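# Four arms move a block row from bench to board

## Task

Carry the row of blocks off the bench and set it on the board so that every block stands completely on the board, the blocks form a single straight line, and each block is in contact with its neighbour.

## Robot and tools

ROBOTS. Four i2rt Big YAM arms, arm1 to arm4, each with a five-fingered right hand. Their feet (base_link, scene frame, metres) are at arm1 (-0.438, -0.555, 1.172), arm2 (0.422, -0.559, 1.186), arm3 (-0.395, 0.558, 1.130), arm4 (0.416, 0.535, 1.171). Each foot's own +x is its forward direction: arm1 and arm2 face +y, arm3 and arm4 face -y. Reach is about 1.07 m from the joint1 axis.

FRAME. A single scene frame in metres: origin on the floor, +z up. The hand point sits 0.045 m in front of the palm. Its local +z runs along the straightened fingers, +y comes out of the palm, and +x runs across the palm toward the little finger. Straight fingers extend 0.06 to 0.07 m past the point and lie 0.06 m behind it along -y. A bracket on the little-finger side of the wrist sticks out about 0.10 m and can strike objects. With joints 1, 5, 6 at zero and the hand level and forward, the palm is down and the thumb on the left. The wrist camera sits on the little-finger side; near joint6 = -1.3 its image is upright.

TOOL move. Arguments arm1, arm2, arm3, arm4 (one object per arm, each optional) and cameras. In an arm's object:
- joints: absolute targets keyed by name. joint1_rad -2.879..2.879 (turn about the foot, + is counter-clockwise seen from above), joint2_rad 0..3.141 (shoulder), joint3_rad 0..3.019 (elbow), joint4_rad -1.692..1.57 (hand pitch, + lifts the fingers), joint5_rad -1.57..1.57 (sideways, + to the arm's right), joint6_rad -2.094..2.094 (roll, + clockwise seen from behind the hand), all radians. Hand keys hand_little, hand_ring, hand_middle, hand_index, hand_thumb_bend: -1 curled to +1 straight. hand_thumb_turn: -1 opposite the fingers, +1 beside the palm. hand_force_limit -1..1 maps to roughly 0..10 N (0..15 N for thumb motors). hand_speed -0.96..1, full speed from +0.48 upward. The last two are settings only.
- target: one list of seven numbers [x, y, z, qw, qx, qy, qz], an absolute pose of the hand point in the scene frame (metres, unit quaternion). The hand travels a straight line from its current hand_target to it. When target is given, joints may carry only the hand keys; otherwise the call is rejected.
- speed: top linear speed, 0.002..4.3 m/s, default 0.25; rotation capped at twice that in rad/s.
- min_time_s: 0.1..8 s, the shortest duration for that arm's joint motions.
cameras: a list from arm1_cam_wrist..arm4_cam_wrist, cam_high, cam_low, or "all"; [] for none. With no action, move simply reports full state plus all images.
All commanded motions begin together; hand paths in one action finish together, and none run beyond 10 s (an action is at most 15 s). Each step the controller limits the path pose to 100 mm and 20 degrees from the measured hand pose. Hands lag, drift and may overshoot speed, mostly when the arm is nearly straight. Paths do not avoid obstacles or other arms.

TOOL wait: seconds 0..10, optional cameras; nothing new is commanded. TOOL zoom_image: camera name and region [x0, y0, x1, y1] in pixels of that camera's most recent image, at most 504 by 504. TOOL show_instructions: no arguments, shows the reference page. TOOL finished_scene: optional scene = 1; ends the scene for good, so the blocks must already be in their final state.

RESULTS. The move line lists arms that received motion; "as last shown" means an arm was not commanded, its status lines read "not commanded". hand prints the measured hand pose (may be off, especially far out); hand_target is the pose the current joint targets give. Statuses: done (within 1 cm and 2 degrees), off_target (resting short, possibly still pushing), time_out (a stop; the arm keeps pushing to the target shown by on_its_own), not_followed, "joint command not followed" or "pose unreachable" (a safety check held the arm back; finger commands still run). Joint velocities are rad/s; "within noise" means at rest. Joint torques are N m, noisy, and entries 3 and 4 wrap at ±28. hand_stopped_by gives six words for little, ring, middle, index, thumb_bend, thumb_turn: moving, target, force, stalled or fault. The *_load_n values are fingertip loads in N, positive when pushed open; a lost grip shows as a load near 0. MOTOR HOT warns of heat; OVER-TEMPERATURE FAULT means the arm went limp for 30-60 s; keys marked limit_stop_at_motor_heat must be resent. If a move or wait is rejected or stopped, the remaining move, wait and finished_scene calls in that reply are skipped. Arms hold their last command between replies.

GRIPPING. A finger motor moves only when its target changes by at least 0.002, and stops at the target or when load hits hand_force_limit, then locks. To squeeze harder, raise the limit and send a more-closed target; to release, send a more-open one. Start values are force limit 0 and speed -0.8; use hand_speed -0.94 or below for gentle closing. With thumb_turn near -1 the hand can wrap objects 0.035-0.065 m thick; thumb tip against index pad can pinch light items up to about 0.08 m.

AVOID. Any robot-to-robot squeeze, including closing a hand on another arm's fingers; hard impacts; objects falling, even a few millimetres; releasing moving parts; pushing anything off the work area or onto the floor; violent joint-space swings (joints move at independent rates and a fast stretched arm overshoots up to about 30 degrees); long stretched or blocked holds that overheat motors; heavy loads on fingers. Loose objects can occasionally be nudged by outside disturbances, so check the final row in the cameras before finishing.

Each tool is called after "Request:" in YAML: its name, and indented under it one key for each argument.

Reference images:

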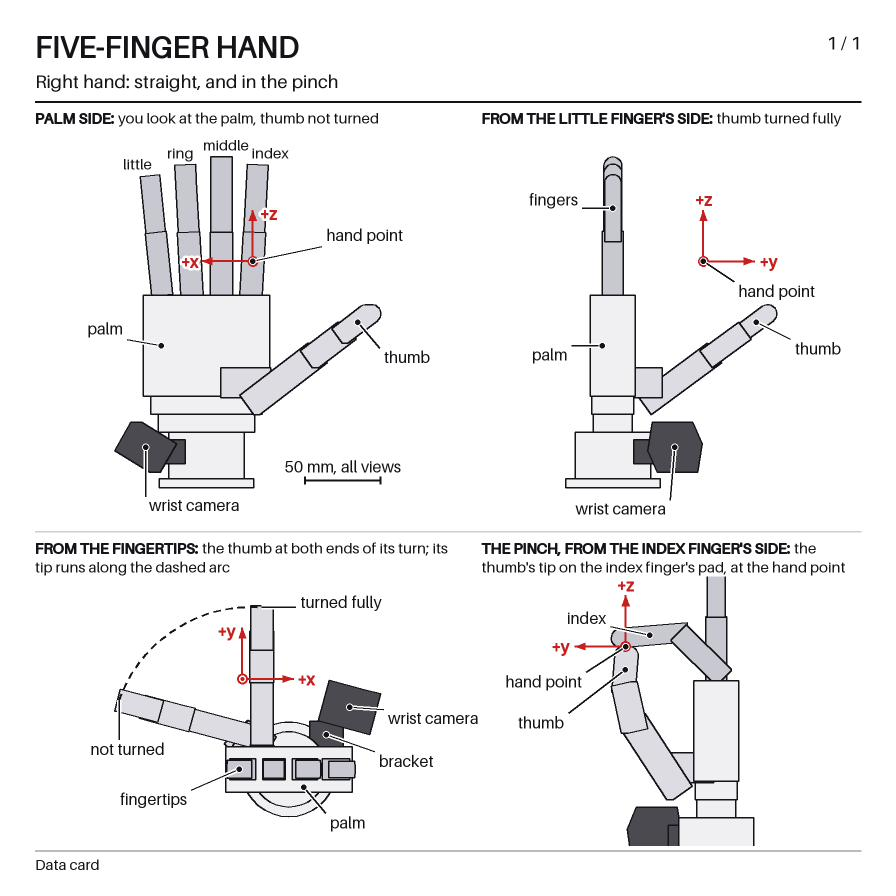

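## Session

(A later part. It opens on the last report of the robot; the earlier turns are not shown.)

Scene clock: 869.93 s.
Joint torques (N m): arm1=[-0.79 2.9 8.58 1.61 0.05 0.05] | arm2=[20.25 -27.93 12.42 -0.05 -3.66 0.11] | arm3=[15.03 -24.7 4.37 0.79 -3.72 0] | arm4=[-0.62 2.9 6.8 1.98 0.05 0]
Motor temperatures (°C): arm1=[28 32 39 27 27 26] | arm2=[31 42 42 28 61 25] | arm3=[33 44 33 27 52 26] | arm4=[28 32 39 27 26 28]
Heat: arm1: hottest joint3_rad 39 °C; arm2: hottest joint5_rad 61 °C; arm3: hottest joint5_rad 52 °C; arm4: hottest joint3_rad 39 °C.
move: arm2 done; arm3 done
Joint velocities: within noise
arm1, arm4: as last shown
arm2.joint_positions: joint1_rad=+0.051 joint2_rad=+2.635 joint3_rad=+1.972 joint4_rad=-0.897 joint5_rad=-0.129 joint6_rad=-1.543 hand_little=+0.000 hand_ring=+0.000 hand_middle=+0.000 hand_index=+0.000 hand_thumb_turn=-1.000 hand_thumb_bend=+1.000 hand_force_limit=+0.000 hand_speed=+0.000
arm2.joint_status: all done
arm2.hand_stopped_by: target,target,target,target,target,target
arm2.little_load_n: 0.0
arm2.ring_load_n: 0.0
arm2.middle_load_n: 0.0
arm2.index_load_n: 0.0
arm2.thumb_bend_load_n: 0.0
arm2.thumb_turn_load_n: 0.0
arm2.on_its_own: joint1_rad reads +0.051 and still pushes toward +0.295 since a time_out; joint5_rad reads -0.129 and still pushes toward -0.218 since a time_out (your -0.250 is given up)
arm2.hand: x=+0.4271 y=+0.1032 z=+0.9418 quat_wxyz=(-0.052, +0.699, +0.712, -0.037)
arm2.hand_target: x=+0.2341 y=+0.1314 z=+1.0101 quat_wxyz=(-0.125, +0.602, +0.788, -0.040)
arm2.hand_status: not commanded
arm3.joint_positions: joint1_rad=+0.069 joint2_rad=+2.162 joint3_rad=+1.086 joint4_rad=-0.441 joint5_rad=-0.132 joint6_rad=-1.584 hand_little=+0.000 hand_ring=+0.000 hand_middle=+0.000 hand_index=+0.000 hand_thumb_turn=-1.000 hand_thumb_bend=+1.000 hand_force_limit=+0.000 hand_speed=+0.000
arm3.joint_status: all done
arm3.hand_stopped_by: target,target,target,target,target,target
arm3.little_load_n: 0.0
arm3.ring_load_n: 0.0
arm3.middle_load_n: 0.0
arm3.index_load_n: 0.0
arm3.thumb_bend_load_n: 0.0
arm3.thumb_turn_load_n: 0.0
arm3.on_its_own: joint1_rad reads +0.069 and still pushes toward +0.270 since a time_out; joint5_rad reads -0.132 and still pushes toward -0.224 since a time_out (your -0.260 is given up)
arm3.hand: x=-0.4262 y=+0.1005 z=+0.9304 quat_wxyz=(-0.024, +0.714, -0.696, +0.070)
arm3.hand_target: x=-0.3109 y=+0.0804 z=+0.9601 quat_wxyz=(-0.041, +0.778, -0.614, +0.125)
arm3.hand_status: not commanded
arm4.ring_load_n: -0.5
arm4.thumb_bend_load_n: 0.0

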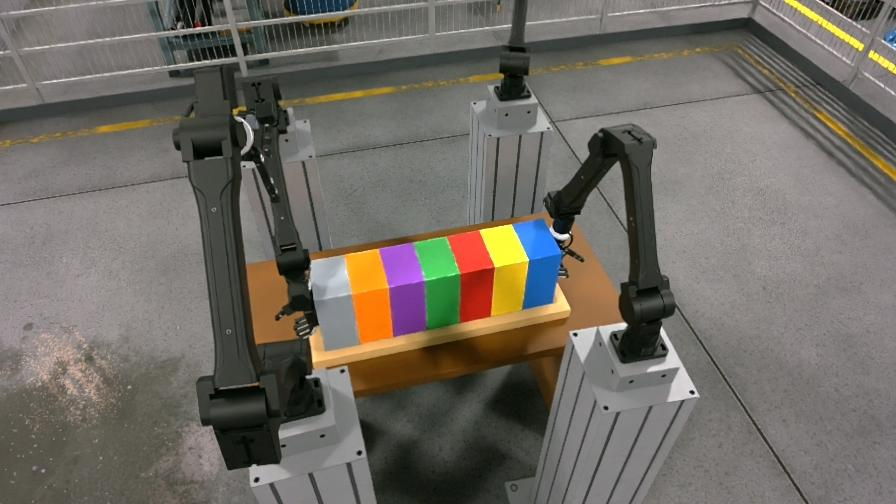

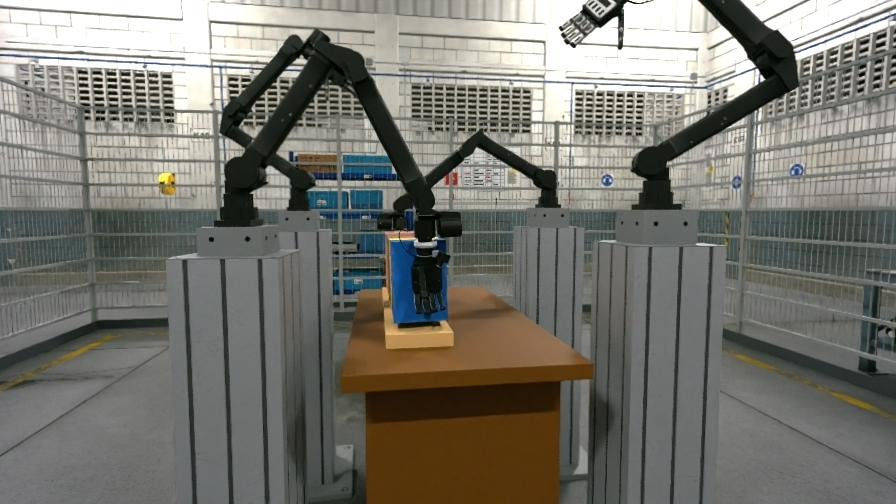

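Request:
move:
  arm2: {"joints": {"joint2_rad": 2.598, "joint4_rad": -0.833}, "min_time_s": 1.2}
  arm3: {"joints": {"joint2_rad": 2.170, "joint3_rad": 1.117, "joint4_rad": -0.415}, "min_time_s": 1.2}
  cameras: ["cam_high", "cam_low"]

Request:
zoom_image:
  camera: "cam_high"
  region: [290, 220, 590, 380]

Request:
zoom_image:
  camera: "cam_low"
  region: [370, 225, 490, 355]

Scene clock: 890.87 s.
Joint torques (N m): arm1=[-0.91 3.02 8.57 1.65 0.04 0.01] | arm2=[20.25 -25.52 12.42 1.2 -4.06 0.1] | arm3=[15.85 -21.36 5.93 1.07 -3.35 -0.01] | arm4=[-0.73 2.9 6.76 2.02 0.06 0.01]
Motor temperatures (°C): arm1=[28 32 39 27 27 26] | arm2=[33 44 45 27 78 25] | arm3=[34 44 33 27 65 26] | arm4=[28 32 39 27 26 28]
Heat: arm1: hottest joint3_rad 39 °C; arm2: hottest joint5_rad 78 °C; arm3: hottest joint5_rad 65 °C; arm4: hottest joint3_rad 39 °C.
move: arm2 done; arm3 done
Joint velocities: within noise
arm1, arm4: as last shown
arm2.joint_positions: joint1_rad=+0.051 joint2_rad=+2.647 joint3_rad=+1.972 joint4_rad=-0.851 joint5_rad=-0.119 joint6_rad=-1.542 hand_little=+0.000 hand_ring=+0.000 hand_middle=+0.000 hand_index=+0.000 hand_thumb_turn=-1.000 hand_thumb_bend=+1.000 hand_force_limit=+0.000 hand_speed=+0.000
arm2.joint_status: all done
arm2.hand_stopped_by: target,target,target,target,target,target
arm2.little_load_n: 0.0
arm2.ring_load_n: 0.0
arm2.middle_load_n: 0.0
arm2.index_load_n: 0.0
arm2.thumb_bend_load_n: 0.0
arm2.thumb_turn_load_n: 0.0
arm2.on_its_own: joint1_rad reads +0.051 and still pushes toward +0.295 since a time_out; joint5_rad reads -0.119 and still pushes toward -0.218 since a time_out (your -0.250 is given up)
arm2.hand: x=+0.4287 y=+0.1112 z=+0.9336 quat_wxyz=(-0.061, +0.699, +0.712, -0.022)
arm2.hand_target: x=+0.2324 y=+0.1378 z=+0.9828 quat_wxyz=(-0.137, +0.600, +0.788, -0.031)
arm2.hand_status: not commanded
arm3.joint_positions: joint1_rad=+0.070 joint2_rad=+2.202 joint3_rad=+1.086 joint4_rad=-0.428 joint5_rad=-0.140 joint6_rad=-1.580 hand_little=+0.000 hand_ring=+0.000 hand_middle=+0.000 hand_index=+0.000 hand_thumb_turn=-1.000 hand_thumb_bend=+1.000 hand_force_limit=+0.000 hand_speed=+0.000
arm3.joint_status: all done
arm3.hand_stopped_by: target,target,target,target,target,target
arm3.little_load_n: 0.0
arm3.ring_load_n: 0.0
arm3.middle_load_n: 0.0
arm3.index_load_n: 0.0
arm3.thumb_bend_load_n: 0.0
arm3.thumb_turn_load_n: 0.0
arm3.on_its_own: joint1_rad reads +0.070 and still pushes toward +0.270 since a time_out; joint5_rad reads -0.140 and still pushes toward -0.224 since a time_out (your -0.260 is given up)
arm3.hand: x=-0.4242 y=+0.1105 z=+0.9128 quat_wxyz=(-0.036, +0.712, -0.698, +0.063)
arm3.hand_target: x=-0.3116 y=+0.0841 z=+0.9301 quat_wxyz=(-0.050, +0.778, -0.616, +0.114)
arm3.hand_status: not commanded
arm4.ring_load_n: 0.0

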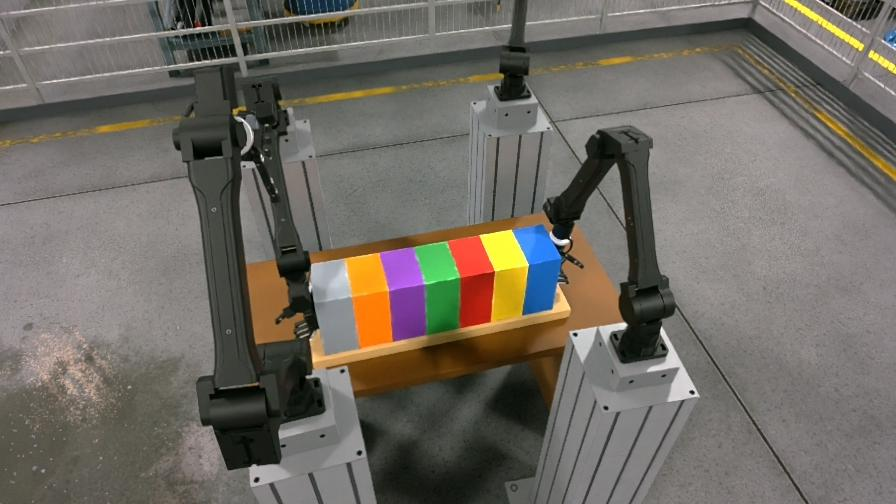

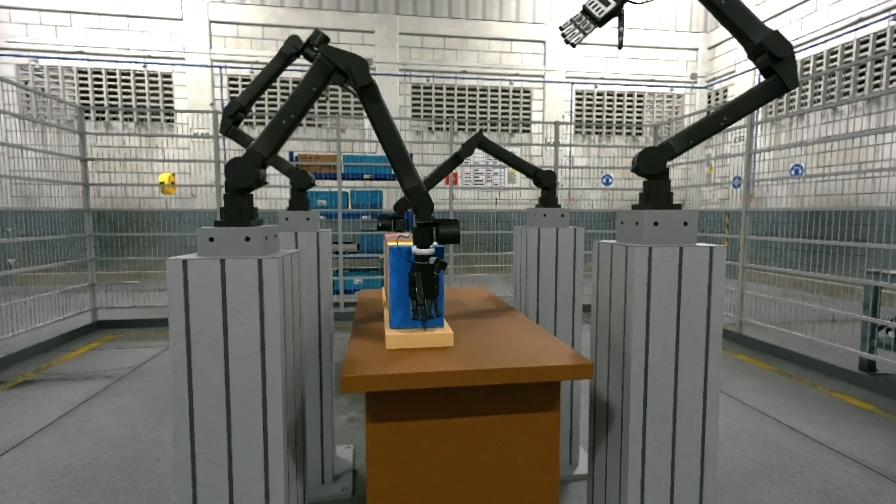

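Scaled by 1.680 from the camera's image (finer frame: 1280x720).

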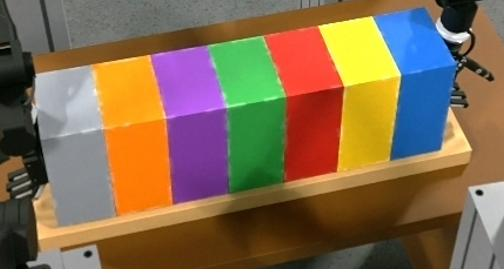

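Scaled by 3.877 from the camera's image (finer frame: 1280x720).

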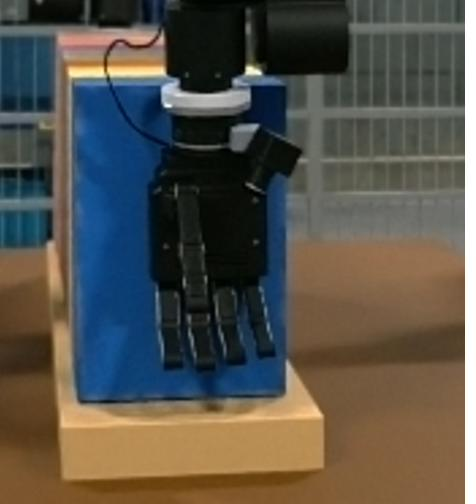

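Request:
move:
  arm2: {"joints": {"joint2_rad": 2.65, "joint4_rad": -0.82}, "min_time_s": 1.0}
  arm3: {"joints": {"joint2_rad": 2.20}, "min_time_s": 1.0}
  cameras: ["cam_high", "cam_low"]

Request:
zoom_image:
  camera: "cam_high"
  region: [290, 220, 590, 380]

Scene clock: 898.53 s.
Joint torques (N m): arm1=[-0.67 3.19 8.55 1.72 0.05 0.02] | arm2=[20.25 -22.59 12.36 1.2 -3.71 0.08] | arm3=[16.03 -19.43 5.87 1.11 -3.41 0.05] | arm4=[-0.5 2.73 6.78 2.02 0.05 -0.01]
Motor temperatures (°C): arm1=[28 32 39 27 27 26] | arm2=[33 46 47 28 85 25] | arm3=[35 45 34 27 67 26] | arm4=[28 32 39 27 26 28]
Heat: arm1: hottest joint3_rad 39 °C; arm2: hottest joint5_rad 85 °C; arm3: hottest joint5_rad 67 °C; arm4: hottest joint3_rad 39 °C. Fold robot arm2 in close to its base, or ease its load, before you think long.
move: arm2 done; arm3 done
MOTOR HOT: the motor of arm2's joint5_rad now reports 85 °C; the controller stops that arm at 100 °C. To cool a motor, set the load down, stop pushing, or move to a pose that needs little force.
Joint velocities: within noise
arm1, arm4: as last shown
arm2.joint_positions: joint1_rad=+0.051 joint2_rad=+2.662 joint3_rad=+1.972 joint4_rad=-0.838 joint5_rad=-0.127 joint6_rad=-1.539 hand_little=+0.000 hand_ring=+0.000 hand_middle=+0.000 hand_index=+0.000 hand_thumb_turn=-1.000 hand_thumb_bend=+1.000 hand_force_limit=+0.000 hand_speed=+0.000
arm2.joint_status: all done
arm2.hand_stopped_by: target,target,target,target,target,target
arm2.little_load_n: 0.0
arm2.ring_load_n: 0.0
arm2.middle_load_n: 0.0
arm2.index_load_n: 0.0
arm2.thumb_bend_load_n: 0.0
arm2.thumb_turn_load_n: 0.0
arm2.on_its_own: joint1_rad reads +0.051 and still pushes toward +0.295 since a time_out; joint5_rad reads -0.127 and still pushes toward -0.218 since a time_out (your -0.250 is given up)
arm2.hand: x=+0.4270 y=+0.1086 z=+0.9229 quat_wxyz=(-0.063, +0.699, +0.712, -0.026)
arm2.hand_target: x=+0.2368 y=+0.1237 z=+0.9466 quat_wxyz=(-0.121, +0.602, +0.788, -0.043)
arm2.hand_status: not commanded
arm3.joint_positions: joint1_rad=+0.070 joint2_rad=+2.207 joint3_rad=+1.086 joint4_rad=-0.427 joint5_rad=-0.138 joint6_rad=-1.579 hand_little=+0.000 hand_ring=+0.000 hand_middle=+0.000 hand_index=+0.000 hand_thumb_turn=-1.000 hand_thumb_bend=+1.000 hand_force_limit=+0.000 hand_speed=+0.000
arm3.joint_status: all done
arm3.hand_stopped_by: target,target,target,target,target,target
arm3.little_load_n: 0.0
arm3.ring_load_n: 0.0
arm3.middle_load_n: 0.0
arm3.index_load_n: 0.0
arm3.thumb_bend_load_n: 0.0
arm3.thumb_turn_load_n: 0.0
arm3.on_its_own: joint1_rad reads +0.070 and still pushes toward +0.270 since a time_out; joint5_rad reads -0.138 and still pushes toward -0.224 since a time_out (your -0.260 is given up)
arm3.hand: x=-0.4244 y=+0.1122 z=+0.9105 quat_wxyz=(-0.037, +0.712, -0.699, +0.061)
arm3.hand_target: x=-0.3139 y=+0.0941 z=+0.9163 quat_wxyz=(-0.060, +0.777, -0.618, +0.103)
arm3.hand_status: not commanded
arm4.index_load_n: 0.5

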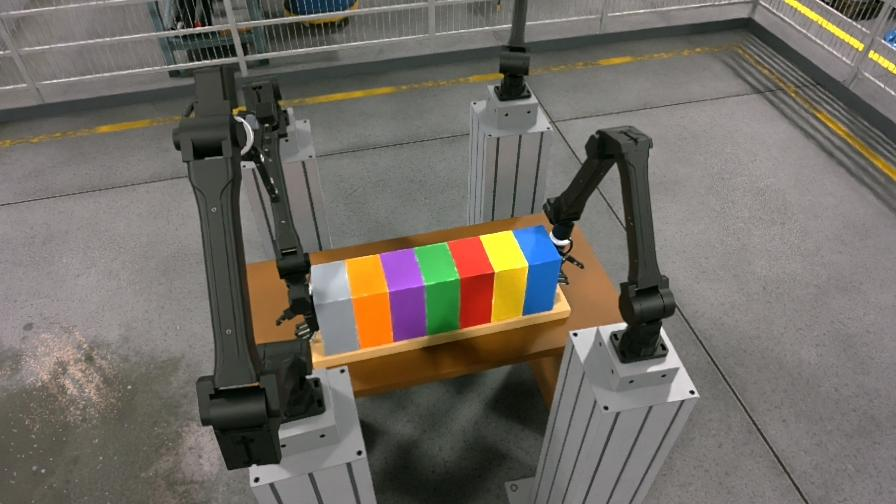

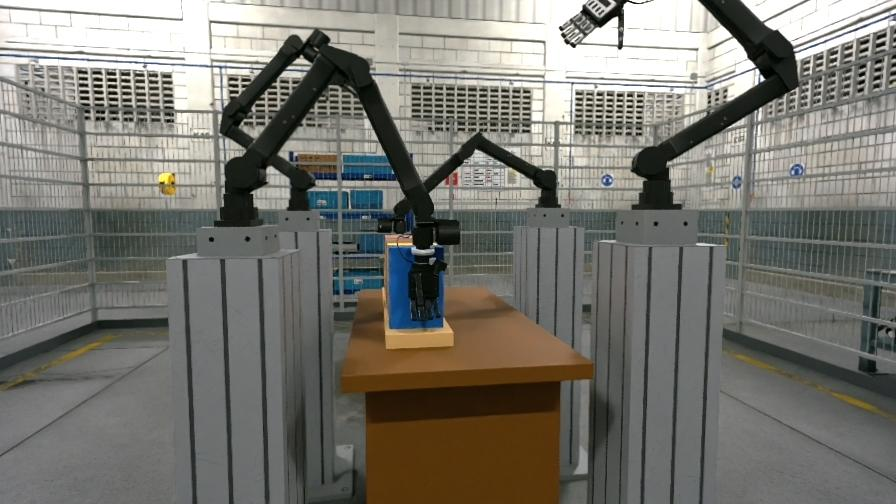

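Scaled by 1.680 from the camera's image (finer frame: 1280x720).

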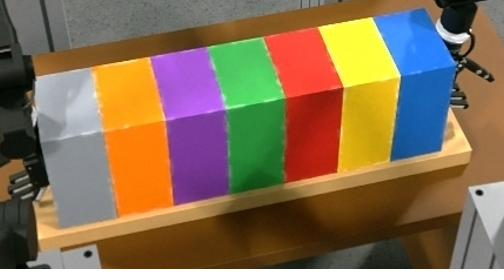

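Request:
move:
  arm2: {"joints": {"joint2_rad": 2.68}, "min_time_s": 0.6}
  arm3: {"joints": {"joint2_rad": 2.22}, "min_time_s": 0.6}

Request:
move:
  arm2: {"joints": {"joint1_rad": 0.09, "joint5_rad": -0.13}, "min_time_s": 1.0}
  arm3: {"joints": {"joint1_rad": 0.10, "joint5_rad": -0.145}, "min_time_s": 1.0}
  cameras: ["cam_high", "cam_low"]

Request:
zoom_image:
  camera: "cam_high"
  region: [290, 320, 410, 380]

Request:
zoom_image:
  camera: "cam_low"
  region: [370, 225, 490, 355]

Scene clock: 907.03 s.
Joint torques (N m): arm1=[-0.79 2.9 8.49 1.63 0.04 0] | arm2=[20.25 -20.6 12.07 1.18 -3.64 0.08] | arm3=[16.21 -17.55 5.93 1.1 -3.46 -0.03] | arm4=[-0.5 3.02 6.78 2.02 0.05 0.01]
Motor temperatures (°C): arm1=[28 32 39 27 27 26] | arm2=[34 46 48 28 90 25] | arm3=[35 45 34 27 69 26] | arm4=[28 32 39 27 26 28]
Heat: arm1: hottest joint3_rad 39 °C; arm2: hottest joint5_rad 90 °C; arm3: hottest joint5_rad 69 °C; arm4: hottest joint3_rad 39 °C. Fold robot arm2 in close to its base, or ease its load, before you think long.
move: arm2 done; arm3 done
MOTOR HOT: still on. The motor of arm2's joint5_rad now reports 90 °C.
Joint velocities: within noise
arm1.joint_positions: joint1_rad=-0.377 joint2_rad=+0.576 joint3_rad=+1.428 joint4_rad=-1.478 joint5_rad=-0.014 joint6_rad=-1.159 hand_little=+1.000 hand_ring=+1.000 hand_middle=+1.000 hand_index=+1.000 hand_thumb_turn=+1.000 hand_thumb_bend=+1.000 hand_force_limit=+0.000 hand_speed=-0.800
arm1.joint_status: not commanded
arm1.hand_stopped_by: target,target,target,target,target,target
arm1.little_load_n: 0.0
arm1.ring_load_n: 0.0
arm1.middle_load_n: 0.0
arm1.index_load_n: 0.0
arm1.thumb_bend_load_n: 0.0
arm1.thumb_turn_load_n: 0.0
arm1.hand: x=-0.3296 y=-0.4066 z=+1.6531 quat_wxyz=(-0.327, +0.827, +0.329, +0.317)
arm1.hand_target: x=-0.3296 y=-0.4067 z=+1.6633 quat_wxyz=(-0.335, +0.822, +0.327, +0.325)
arm1.hand_status: not commanded
arm2.joint_positions: joint1_rad=+0.051 joint2_rad=+2.667 joint3_rad=+1.975 joint4_rad=-0.838 joint5_rad=-0.129 joint6_rad=-1.539 hand_little=+0.000 hand_ring=+0.000 hand_middle=+0.000 hand_index=+0.000 hand_thumb_turn=-1.000 hand_thumb_bend=+1.000 hand_force_limit=+0.000 hand_speed=+0.000
arm2.joint_status: all done
arm2.hand_stopped_by: target,target,target,target,target,target
arm2.little_load_n: 0.0
arm2.ring_load_n: 0.0
arm2.middle_load_n: 0.0
arm2.index_load_n: 0.0
arm2.thumb_bend_load_n: 0.0
arm2.thumb_turn_load_n: 0.0
arm2.on_its_own: joint1_rad reads +0.051 and still pushes toward +0.295 since a time_out; joint5_rad reads -0.129 and still pushes toward -0.218 since a time_out (your -0.250 is given up)
arm2.hand: x=+0.4267 y=+0.1085 z=+0.9208 quat_wxyz=(-0.063, +0.699, +0.711, -0.027)
arm2.hand_target: x=+0.2402 y=+0.1128 z=+0.9261 quat_wxyz=(-0.109, +0.604, +0.788, -0.051)
arm2.hand_status: not commanded
arm3.joint_positions: joint1_rad=+0.070 joint2_rad=+2.208 joint3_rad=+1.086 joint4_rad=-0.427 joint5_rad=-0.138 joint6_rad=-1.579 hand_little=+0.000 hand_ring=+0.000 hand_middle=+0.000 hand_index=+0.000 hand_thumb_turn=-1.000 hand_thumb_bend=+1.000 hand_force_limit=+0.000 hand_speed=+0.000
arm3.joint_status: all done
arm3.hand_stopped_by: target,target,target,target,target,target
arm3.little_load_n: 0.0
arm3.ring_load_n: 0.0
arm3.middle_load_n: 0.0
arm3.index_load_n: 0.0
arm3.thumb_bend_load_n: 0.0
arm3.thumb_turn_load_n: 0.0
arm3.on_its_own: joint1_rad reads +0.070 and still pushes toward +0.270 since a time_out; joint5_rad reads -0.138 and still pushes toward -0.224 since a time_out (your -0.260 is given up)
arm3.hand: x=-0.4244 y=+0.1127 z=+0.9099 quat_wxyz=(-0.038, +0.712, -0.699, +0.061)
arm3.hand_target: x=-0.3153 y=+0.1008 z=+0.9075 quat_wxyz=(-0.066, +0.777, -0.619, +0.095)
arm3.hand_status: not commanded
arm4.joint_positions: joint1_rad=-0.147 joint2_rad=+0.605 joint3_rad=+1.419 joint4_rad=-1.430 joint5_rad=+0.099 joint6_rad=-1.411 hand_little=+1.000 hand_ring=+1.000 hand_middle=+1.000 hand_index=+1.000 hand_thumb_turn=+1.000 hand_thumb_bend=+1.000 hand_force_limit=+0.000 hand_speed=-0.800
arm4.joint_status: not commanded
arm4.hand_stopped_by: target,target,target,target,target,target
arm4.little_load_n: 0.0
arm4.ring_load_n: 0.0
arm4.middle_load_n: 0.0
arm4.index_load_n: 0.0
arm4.thumb_bend_load_n: 0.0
arm4.thumb_turn_load_n: 0.0
arm4.hand: x=+0.3205 y=+0.3419 z=+1.6664 quat_wxyz=(+0.348, +0.519, -0.720, +0.302)
arm4.hand_target: x=+0.3205 y=+0.3422 z=+1.6763 quat_wxyz=(+0.355, +0.515, -0.716, +0.310)
arm4.hand_status: not commanded
pictures: none

Scene clock: 909.80 s.
Joint torques (N m): arm1=[-0.5 3.02 8.58 1.59 0.03 0.03] | arm2=[4.72 -20.95 11.55 1.05 -0.59 0.08] | arm3=[3.96 -18.08 5.74 1.01 -0.83 0.07] | arm4=[-0.62 2.78 6.76 1.99 0.06 0.01]
Motor temperatures (°C): arm1=[28 32 39 27 27 26] | arm2=[34 46 47 28 87 25] | arm3=[35 45 34 27 67 26] | arm4=[28 32 39 27 26 28]
Heat: arm1: hottest joint3_rad 39 °C; arm2: hottest joint5_rad 87 °C; arm3: hottest joint5_rad 67 °C; arm4: hottest joint3_rad 39 °C. Fold robot arm2 in close to its base, or ease its load, before you think long.
move: arm2 time_out; arm3 done
MOTOR HOT: still on. The motor of arm2's joint5_rad now reports 87 °C.
Joint velocities: within noise
arm1, arm4: as last shown
arm1.ring_load_n: 0.5
arm2.joint_positions: joint1_rad=+0.038 joint2_rad=+2.671 joint3_rad=+1.982 joint4_rad=-0.835 joint5_rad=-0.116 joint6_rad=-1.539 hand_little=+0.000 hand_ring=+0.000 hand_middle=+0.000 hand_index=+0.000 hand_thumb_turn=-1.000 hand_thumb_bend=+1.000 hand_force_limit=+0.000 hand_speed=+0.000
arm2.joint_status: joint1_rad time_out (moved -0.013 of +0.039); the others done
arm2.hand_stopped_by: target,target,target,target,target,target
arm2.little_load_n: 0.0
arm2.ring_load_n: 0.0
arm2.middle_load_n: 0.0
arm2.index_load_n: 0.0
arm2.thumb_bend_load_n: 0.0
arm2.thumb_turn_load_n: 0.0
arm2.on_its_own: joint1_rad reads +0.038 and still pushes toward +0.090 since a time_out
arm2.hand: x=+0.4376 y=+0.1112 z=+0.9206 quat_wxyz=(-0.061, +0.704, +0.707, -0.020)
arm2.hand_target: x=+0.3976 y=+0.1370 z=+0.9290 quat_wxyz=(-0.086, +0.686, +0.722, -0.008)
arm2.hand_status: not commanded
arm3.joint_positions: joint1_rad=+0.062 joint2_rad=+2.209 joint3_rad=+1.086 joint4_rad=-0.427 joint5_rad=-0.124 joint6_rad=-1.579 hand_little=+0.000 hand_ring=+0.000 hand_middle=+0.000 hand_index=+0.000 hand_thumb_turn=-1.000 hand_thumb_bend=+1.000 hand_force_limit=+0.000 hand_speed=+0.000
arm3.joint_status: all done
arm3.hand_stopped_by: target,target,target,target,target,target
arm3.little_load_n: 0.0
arm3.ring_load_n: 0.0
arm3.middle_load_n: 0.0
arm3.index_load_n: 0.0
arm3.thumb_bend_load_n: 0.0
arm3.thumb_turn_load_n: 0.0
arm3.hand: x=-0.4311 y=+0.1132 z=+0.9102 quat_wxyz=(-0.033, +0.709, -0.702, +0.056)
arm3.hand_target: x=-0.4091 y=+0.0935 z=+0.9094 quat_wxyz=(-0.030, +0.723, -0.686, +0.074)
arm3.hand_status: not commanded

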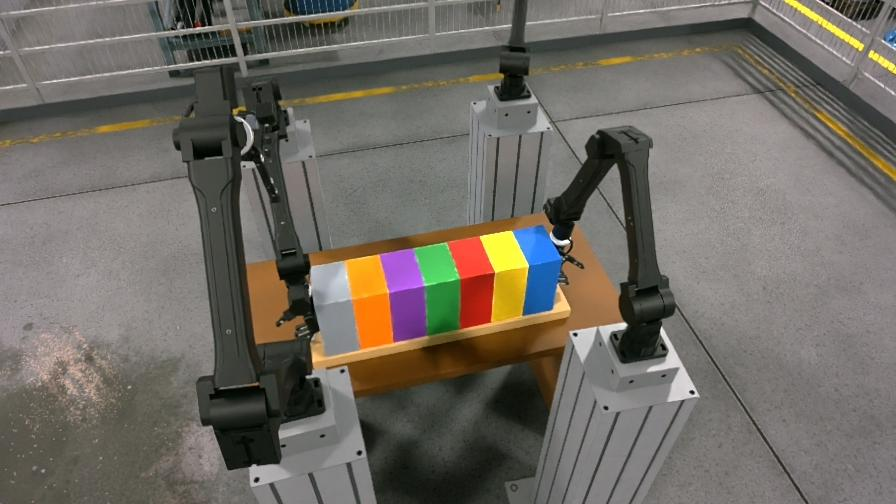

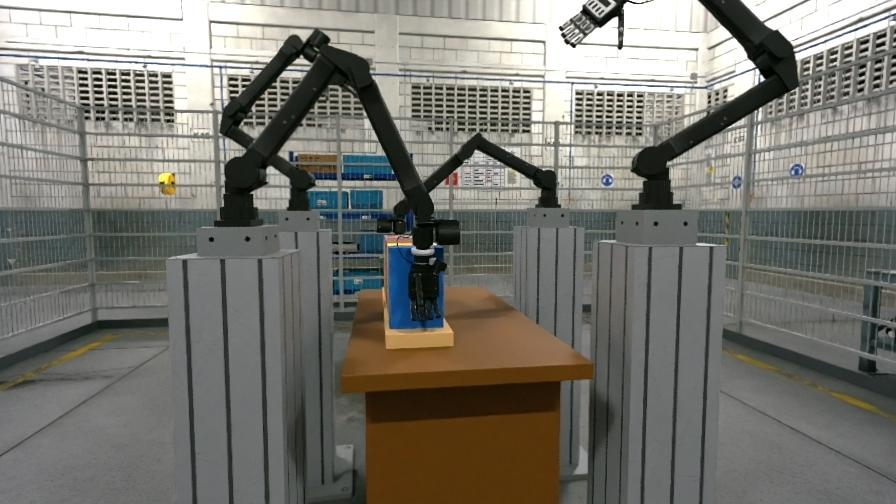

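Scaled by 4.200 from the camera's image (finer frame: 1280x720).

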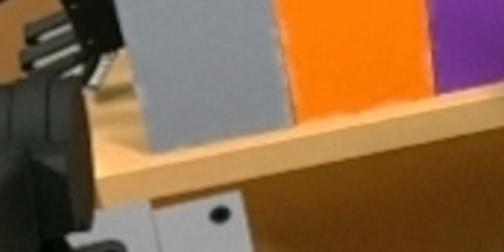

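Scaled by 3.877 from the camera's image (finer frame: 1280x720).

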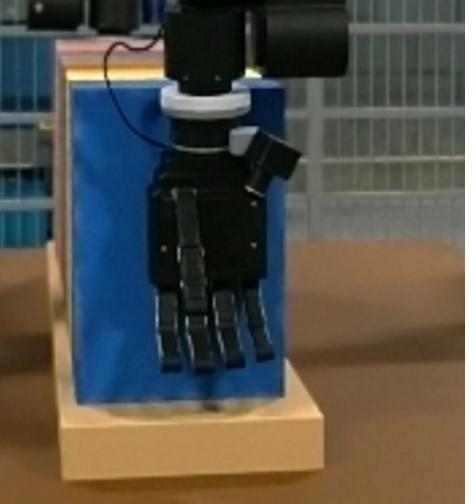

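Request:
move:
  arm2: {"target": [0.50, 0.113, 0.925, -0.061, 0.704, 0.707, -0.020], "speed": 0.12}
  arm3: {"target": [-0.49, 0.111, 0.915, -0.033, 0.709, -0.702, 0.056], "speed": 0.12}
  cameras: ["all"]

Request:
zoom_image:
  camera: "cam_high"
  region: [290, 220, 590, 380]

Request:
zoom_image:
  camera: "cam_low"
  region: [370, 225, 490, 355]

Request:
zoom_image:
  camera: "arm4_cam_wrist"
  region: [220, 170, 520, 370]

Request:
zoom_image:
  camera: "arm1_cam_wrist"
  region: [240, 90, 540, 290]

Scene clock: 919.13 s.
Joint torques (N m): arm1=[-0.79 2.9 8.59 1.62 0.05 0.04] | arm2=[0.85 -21.71 8.36 -0.03 0.02 -0.1] | arm3=[-0.79 -19.19 4.83 0.13 0.11 -0.06] | arm4=[-0.62 2.96 6.78 1.98 0.06 0]
Motor temperatures (°C): arm1=[28 32 39 27 27 26] | arm2=[33 46 47 28 77 25] | arm3=[34 44 34 27 59 26] | arm4=[28 32 39 27 26 28]
Heat: arm1: hottest joint3_rad 39 °C; arm2: hottest joint5_rad 77 °C; arm3: hottest joint5_rad 59 °C; arm4: hottest joint3_rad 39 °C.
move: arm2 done; arm3 off_target
MOTOR HOT: cleared for the motors of arm2.
Joint velocities: within noise
arm1, arm4: as last shown
arm1.ring_load_n: 0.0
arm2.joint_positions: joint1_rad=-0.057 joint2_rad=+2.671 joint3_rad=+1.982 joint4_rad=-0.852 joint5_rad=-0.120 joint6_rad=-1.621 hand_little=+0.000 hand_ring=+0.000 hand_middle=+0.000 hand_index=+0.000 hand_thumb_turn=-1.000 hand_thumb_bend=+1.000 hand_force_limit=+0.000 hand_speed=+0.000
arm2.joint_status: not commanded
arm2.hand_stopped_by: target,target,target,target,target,target
arm2.little_load_n: 0.0
arm2.ring_load_n: 0.0
arm2.middle_load_n: 0.0
arm2.index_load_n: 0.0
arm2.thumb_bend_load_n: 0.0
arm2.thumb_turn_load_n: 0.0
arm2.hand: x=+0.5021 y=+0.1068 z=+0.9208 quat_wxyz=(-0.059, +0.709, +0.703, -0.023)
arm2.hand_target: x=+0.4999 y=+0.1129 z=+0.9250 quat_wxyz=(-0.061, +0.704, +0.707, -0.020)
arm2.hand_status: done (0.008 m and 0.8 deg from the pose sent, 0.063 m and 0.1 deg at the start)
arm3.joint_positions: joint1_rad=-0.060 joint2_rad=+2.209 joint3_rad=+1.086 joint4_rad=-0.455 joint5_rad=-0.128 joint6_rad=-1.692 hand_little=+0.000 hand_ring=+0.000 hand_middle=+0.000 hand_index=+0.000 hand_thumb_turn=-1.000 hand_thumb_bend=+1.000 hand_force_limit=+0.000 hand_speed=+0.000
arm3.joint_status: not commanded
arm3.hand_stopped_by: target,target,target,target,target,target
arm3.little_load_n: 0.0
arm3.ring_load_n: 0.0
arm3.middle_load_n: 0.0
arm3.index_load_n: 0.0
arm3.thumb_bend_load_n: 0.0
arm3.thumb_turn_load_n: 0.0
arm3.hand: x=-0.4865 y=+0.1217 z=+0.9102 quat_wxyz=(-0.039, +0.706, -0.706, +0.053)
arm3.hand_target: x=-0.4899 y=+0.1112 z=+0.9151 quat_wxyz=(-0.033, +0.709, -0.702, +0.056)
arm3.hand_status: off_target (0.012 m and 1.0 deg from the pose sent, 0.059 m and 0.0 deg at the start)
pictures: arm1_cam_wrist, arm2_cam_wrist, arm3_cam_wrist, arm4_cam_wrist, cam_high, cam_low
arm2_cam_wrist: T_world_to_cam=[[0.953, 0.26424, -0.14821, -0.36768], [0.30269, -0.85122, 0.42873, -0.45606], [-0.01287, -0.45344, -0.89119, 0.98714]] pos_world=[0.50115, 0.15656, 1.02076]
arm3_cam_wrist: T_world_to_cam=[[-0.9484, -0.27867, -0.15124, -0.29101], [-0.31703, 0.84088, 0.43866, -0.65227], [0.00493, 0.46397, -0.88584, 0.86514]] pos_world=[-0.48705, 0.06598, 1.00848]

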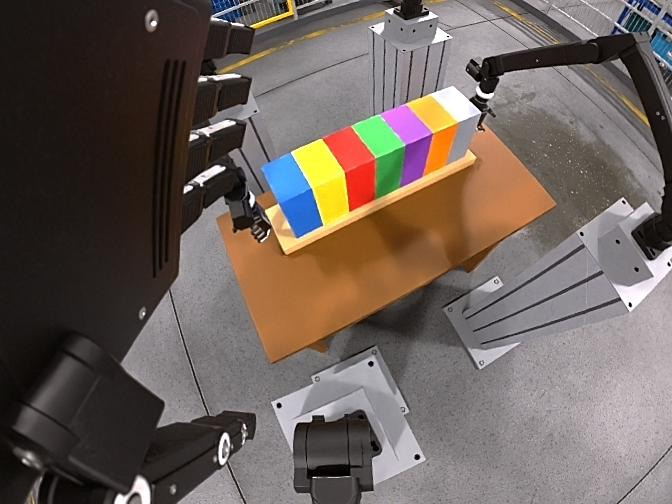

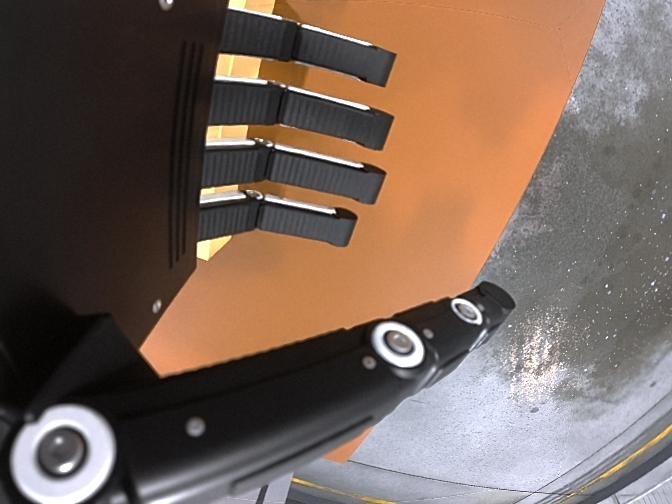

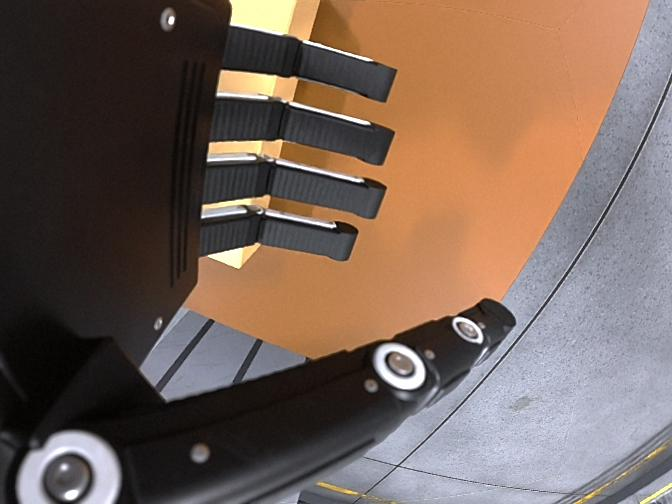

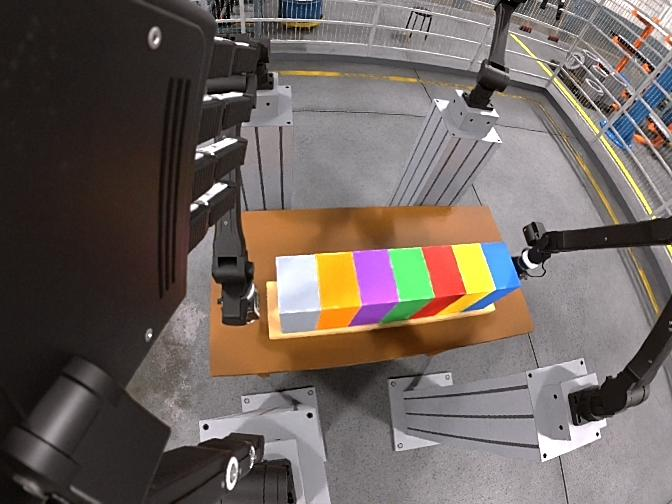

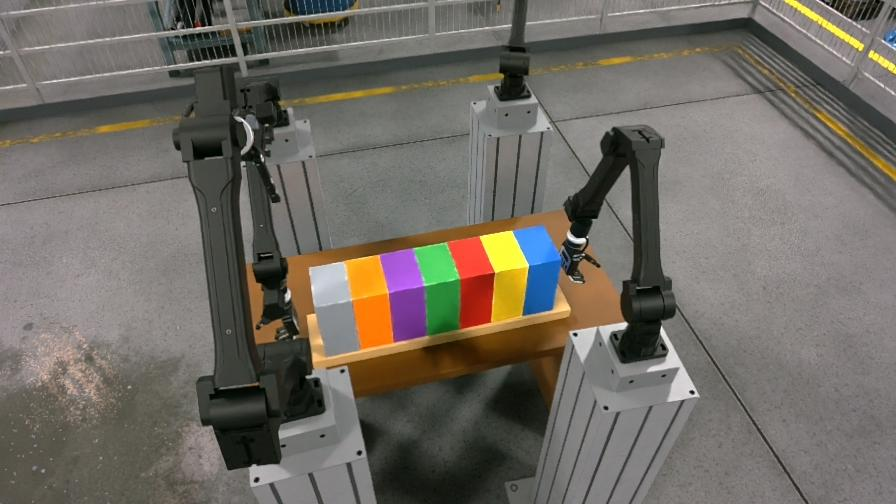

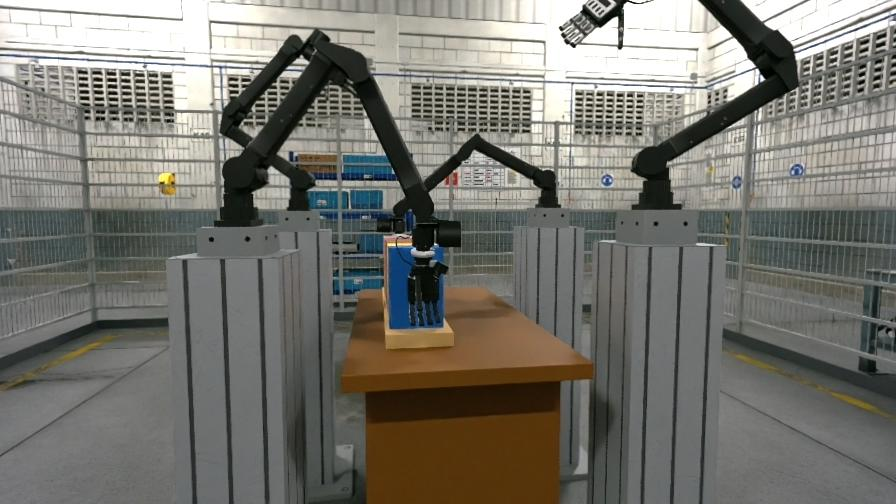

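Scaled by 1.680 from the camera's image (finer frame: 1280x720).

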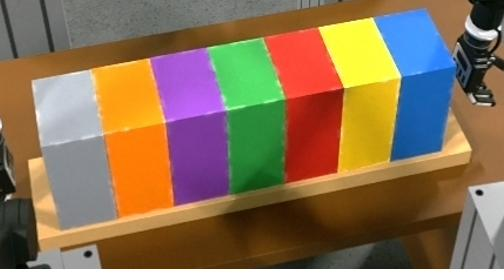

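Scaled by 3.877 from the camera's image (finer frame: 1280x720).

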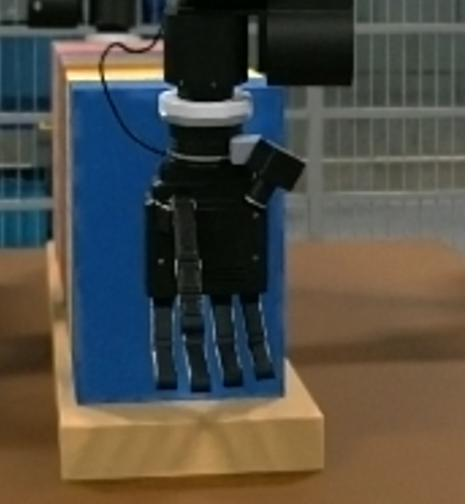

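Scaled by 1.680 from the camera's image (finer frame: 960x720).

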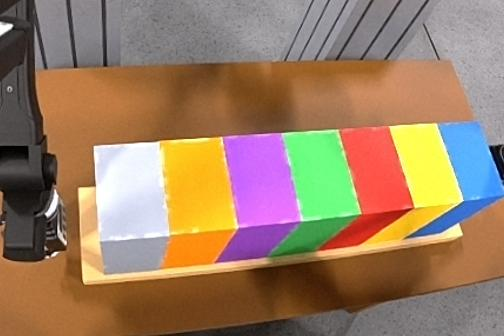

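Scaled by 1.680 from the camera's image (finer frame: 960x720).

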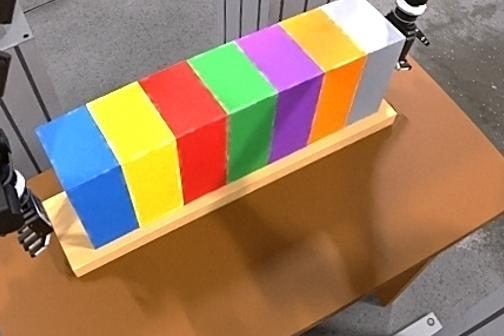

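Request:
finished_scene:

The scene is finished: the task was done.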